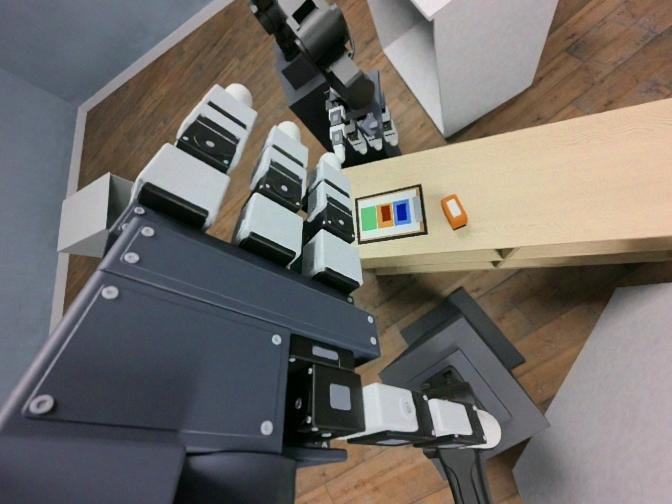

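Request:
move:
  arm3: {"target": [0.042, -0.538, 0.775, 0, 0.2855, 0.958, 0], "speed": 0.15, "joints": {"hand_current_limit": 0.75, "hand_speed": -0.9}}

Request:
move:
  arm3: {"target": [0.042, -0.538, 0.737, 0, 0.2855, 0.958, 0], "speed": 0.06}
  cameras: ["arm2_cam_wrist"]

Request:
zoom_image:
  camera: "arm2_cam_wrist"
  region: [340, 150, 460, 250]

Scene clock: 178.03 s.
Joint torques (N m): arm1=[-0.62 2.08 9.63 2.24 -0.01 -0.13] | arm2=[0.73 0.56 9.47 1.91 0.14 -0.03] | arm3=[-0.26 -21.36 7.98 0.62 0.17 -0.07]
Motor temperatures (°C): arm1=[24 26 34 24 24 26] | arm2=[27 22 35 27 24 23] | arm3=[26 30 31 24 24 24]
Heat: arm1: hottest joint3_rad 34 °C; arm2: hottest joint3_rad 35 °C; arm3: hottest joint3_rad 31 °C.
move: arm3 done
Joint velocities: within noise
arm1, arm2: as last shown
arm3.joint_positions: joint1_rad=-1.345 joint2_rad=+2.128 joint3_rad=+1.376 joint4_rad=-0.833 joint5_rad=-0.006 joint6_rad=+0.544 hand_index_mcp=+0.755 hand_index_abd=+0.003 hand_index_pip=+0.575 hand_index_dip=+0.693 hand_middle_mcp=+0.755 hand_middle_abd=+0.002 hand_middle_pip=+0.574 hand_middle_dip=+0.694 hand_ring_mcp=+0.754 hand_ring_abd=+0.003 hand_ring_pip=+0.578 hand_ring_dip=+0.698 hand_thumb_cmc=-0.567 hand_thumb_axl=+0.679 hand_thumb_mcp=+0.167 hand_thumb_ipl=+0.166 hand_current_limit=+0.750 hand_speed=-0.900
arm3.joint_status: all done
arm3.hand_state: goal,goal,goal,goal,goal,goal,goal,goal,goal,goal,goal,goal,goal,goal,goal,goal
arm3.index_mcp_current_ma: 1
arm3.index_abd_current_ma: 4
arm3.index_pip_current_ma: -2
arm3.index_dip_current_ma: -5
arm3.middle_mcp_current_ma: 1
arm3.middle_abd_current_ma: 4
arm3.middle_pip_current_ma: -3
arm3.middle_dip_current_ma: -4
arm3.ring_mcp_current_ma: 1
arm3.ring_abd_current_ma: 5
arm3.ring_pip_current_ma: 2
arm3.ring_dip_current_ma: 4
arm3.thumb_cmc_current_ma: 5
arm3.thumb_axl_current_ma: 3
arm3.thumb_mcp_current_ma: -6
arm3.thumb_ipl_current_ma: -5
arm3.hand_goal_index_mcp: 0.754
arm3.hand_goal_index_abd: 0.000
arm3.hand_goal_index_pip: 0.576
arm3.hand_goal_index_dip: 0.696
arm3.hand_goal_middle_mcp: 0.754
arm3.hand_goal_middle_abd: 0.000
arm3.hand_goal_middle_pip: 0.576
arm3.hand_goal_middle_dip: 0.696
arm3.hand_goal_ring_mcp: 0.754
arm3.hand_goal_ring_abd: 0.000
arm3.hand_goal_ring_pip: 0.576
arm3.hand_goal_ring_dip: 0.696
arm3.hand_goal_thumb_cmc: -0.570
arm3.hand_goal_thumb_axl: 0.678
arm3.hand_goal_thumb_mcp: 0.170
arm3.hand_goal_thumb_ipl: 0.168
arm3.hand: x=+0.0373 y=-0.5410 z=+0.7788 quat_wxyz=(-0.001, +0.287, +0.958, -0.004) (m; scene frame)
arm3.hand_target: x=+0.0420 y=-0.5381 z=+0.7751 quat_wxyz=(+0.000, +0.286, +0.958, +0.000) (m; scene frame)
arm3.hand_status: done (0.007 m and 0.4 deg from the pose sent, 0.184 m and 1.5 deg at the start)
pictures: none

Scene clock: 179.17 s.
Joint torques (N m): arm1=[-0.62 2.08 9.62 2.26 -0.01 -0.13] | arm2=[0.79 0.56 9.47 1.92 0.14 -0.03] | arm3=[-0.21 -21.01 7.45 0.68 0.17 -0.07]
Motor temperatures (°C): arm1=[24 26 34 24 24 26] | arm2=[27 22 35 27 24 23] | arm3=[26 30 31 24 24 24]
Heat: arm1: hottest joint3_rad 34 °C; arm2: hottest joint3_rad 35 °C; arm3: hottest joint3_rad 31 °C.
move: arm3 off_target
Joint velocities: within noise
arm1.joint_positions: joint1_rad=+0.290 joint2_rad=+0.629 joint3_rad=+1.427 joint4_rad=-1.426 joint5_rad=-0.106 joint6_rad=+1.194 hand_index_mcp=+0.754 hand_index_abd=+0.001 hand_index_pip=+0.577 hand_index_dip=+0.696 hand_middle_mcp=+0.754 hand_middle_abd=+0.001 hand_middle_pip=+0.577 hand_middle_dip=+0.696 hand_ring_mcp=+0.754 hand_ring_abd=+0.001 hand_ring_pip=+0.577 hand_ring_dip=+0.696 hand_thumb_cmc=+0.714 hand_thumb_axl=+0.677 hand_thumb_mcp=+0.225 hand_thumb_ipl=+0.168 hand_current_limit=+0.400 hand_speed=-0.600
arm1.joint_status: not commanded
arm1.hand_state: goal,goal,goal,goal,goal,goal,goal,goal,goal,goal,goal,goal,goal,goal,goal,goal
arm1.index_mcp_current_ma: 0
arm1.index_abd_current_ma: 0
arm1.index_pip_current_ma: 0
arm1.index_dip_current_ma: 0
arm1.middle_mcp_current_ma: 0
arm1.middle_abd_current_ma: 0
arm1.middle_pip_current_ma: 0
arm1.middle_dip_current_ma: 0
arm1.ring_mcp_current_ma: 0
arm1.ring_abd_current_ma: 0
arm1.ring_pip_current_ma: 0
arm1.ring_dip_current_ma: 0
arm1.thumb_cmc_current_ma: 0
arm1.thumb_axl_current_ma: 0
arm1.thumb_mcp_current_ma: 0
arm1.thumb_ipl_current_ma: 0
arm1.hand_goal_index_mcp: 0.754
arm1.hand_goal_index_abd: 0.000
arm1.hand_goal_index_pip: 0.576
arm1.hand_goal_index_dip: 0.696
arm1.hand_goal_middle_mcp: 0.754
arm1.hand_goal_middle_abd: 0.000
arm1.hand_goal_middle_pip: 0.576
arm1.hand_goal_middle_dip: 0.696
arm1.hand_goal_ring_mcp: 0.754
arm1.hand_goal_ring_abd: 0.000
arm1.hand_goal_ring_pip: 0.576
arm1.hand_goal_ring_dip: 0.696
arm1.hand_goal_thumb_cmc: 0.714
arm1.hand_goal_thumb_axl: 0.678
arm1.hand_goal_thumb_mcp: 0.226
arm1.hand_goal_thumb_ipl: 0.168
arm1.hand: x=+0.0714 y=+1.2134 z=+1.3317 quat_wxyz=(-0.112, +0.768, +0.448, +0.444) (m; scene frame)
arm1.hand_target: x=+0.0690 y=+1.2143 z=+1.3416 quat_wxyz=(-0.115, +0.761, +0.449, +0.454) (m; scene frame)
arm1.hand_status: not commanded
arm2: as last shown
arm3.joint_positions: joint1_rad=-1.345 joint2_rad=+2.189 joint3_rad=+1.376 joint4_rad=-0.763 joint5_rad=-0.006 joint6_rad=+0.544 hand_index_mcp=+0.755 hand_index_abd=+0.003 hand_index_pip=+0.575 hand_index_dip=+0.693 hand_middle_mcp=+0.755 hand_middle_abd=+0.002 hand_middle_pip=+0.574 hand_middle_dip=+0.694 hand_ring_mcp=+0.754 hand_ring_abd=+0.003 hand_ring_pip=+0.578 hand_ring_dip=+0.698 hand_thumb_cmc=-0.567 hand_thumb_axl=+0.679 hand_thumb_mcp=+0.167 hand_thumb_ipl=+0.166 hand_current_limit=+0.750 hand_speed=-0.900
arm3.joint_status: not commanded
arm3.hand_state: goal,goal,goal,goal,goal,goal,goal,goal,goal,goal,goal,goal,goal,goal,goal,goal
arm3.index_mcp_current_ma: 1
arm3.index_abd_current_ma: 4
arm3.index_pip_current_ma: -2
arm3.index_dip_current_ma: -5
arm3.middle_mcp_current_ma: 1
arm3.middle_abd_current_ma: 4
arm3.middle_pip_current_ma: -3
arm3.middle_dip_current_ma: -4
arm3.ring_mcp_current_ma: 1
arm3.ring_abd_current_ma: 5
arm3.ring_pip_current_ma: 2
arm3.ring_dip_current_ma: 4
arm3.thumb_cmc_current_ma: 5
arm3.thumb_axl_current_ma: 3
arm3.thumb_mcp_current_ma: -6
arm3.thumb_ipl_current_ma: -5
arm3.hand_goal_index_mcp: 0.754
arm3.hand_goal_index_abd: 0.000
arm3.hand_goal_index_pip: 0.576
arm3.hand_goal_index_dip: 0.696
arm3.hand_goal_middle_mcp: 0.754
arm3.hand_goal_middle_abd: 0.000
arm3.hand_goal_middle_pip: 0.576
arm3.hand_goal_middle_dip: 0.696
arm3.hand_goal_ring_mcp: 0.754
arm3.hand_goal_ring_abd: 0.000
arm3.hand_goal_ring_pip: 0.576
arm3.hand_goal_ring_dip: 0.696
arm3.hand_goal_thumb_cmc: -0.570
arm3.hand_goal_thumb_axl: 0.678
arm3.hand_goal_thumb_mcp: 0.170
arm3.hand_goal_thumb_ipl: 0.168
arm3.hand: x=+0.0376 y=-0.5379 z=+0.7466 quat_wxyz=(-0.002, +0.286, +0.958, +0.001) (m; scene frame)
arm3.hand_target: x=+0.0419 y=-0.5382 z=+0.7372 quat_wxyz=(+0.000, +0.286, +0.958, +0.000) (m; scene frame)
arm3.hand_status: off_target (0.011 m and 0.3 deg from the pose sent, 0.042 m and 0.4 deg at the start)
pictures: arm2_cam_wrist
Images, in order (width x height): arm2_cam_wrist 672x504.

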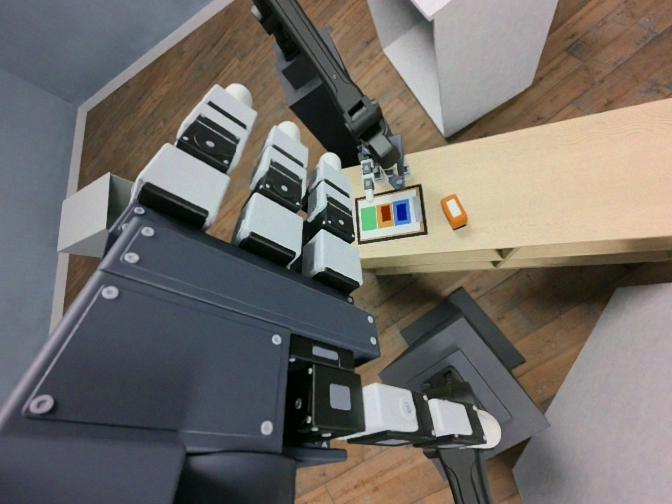

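Scaled by 4.200 from the camera's 672x504 image, which has a finer 960x720 frame.

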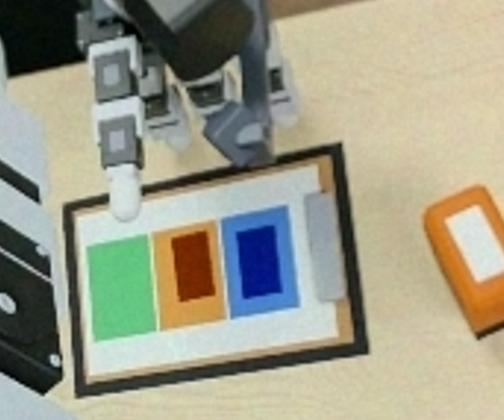

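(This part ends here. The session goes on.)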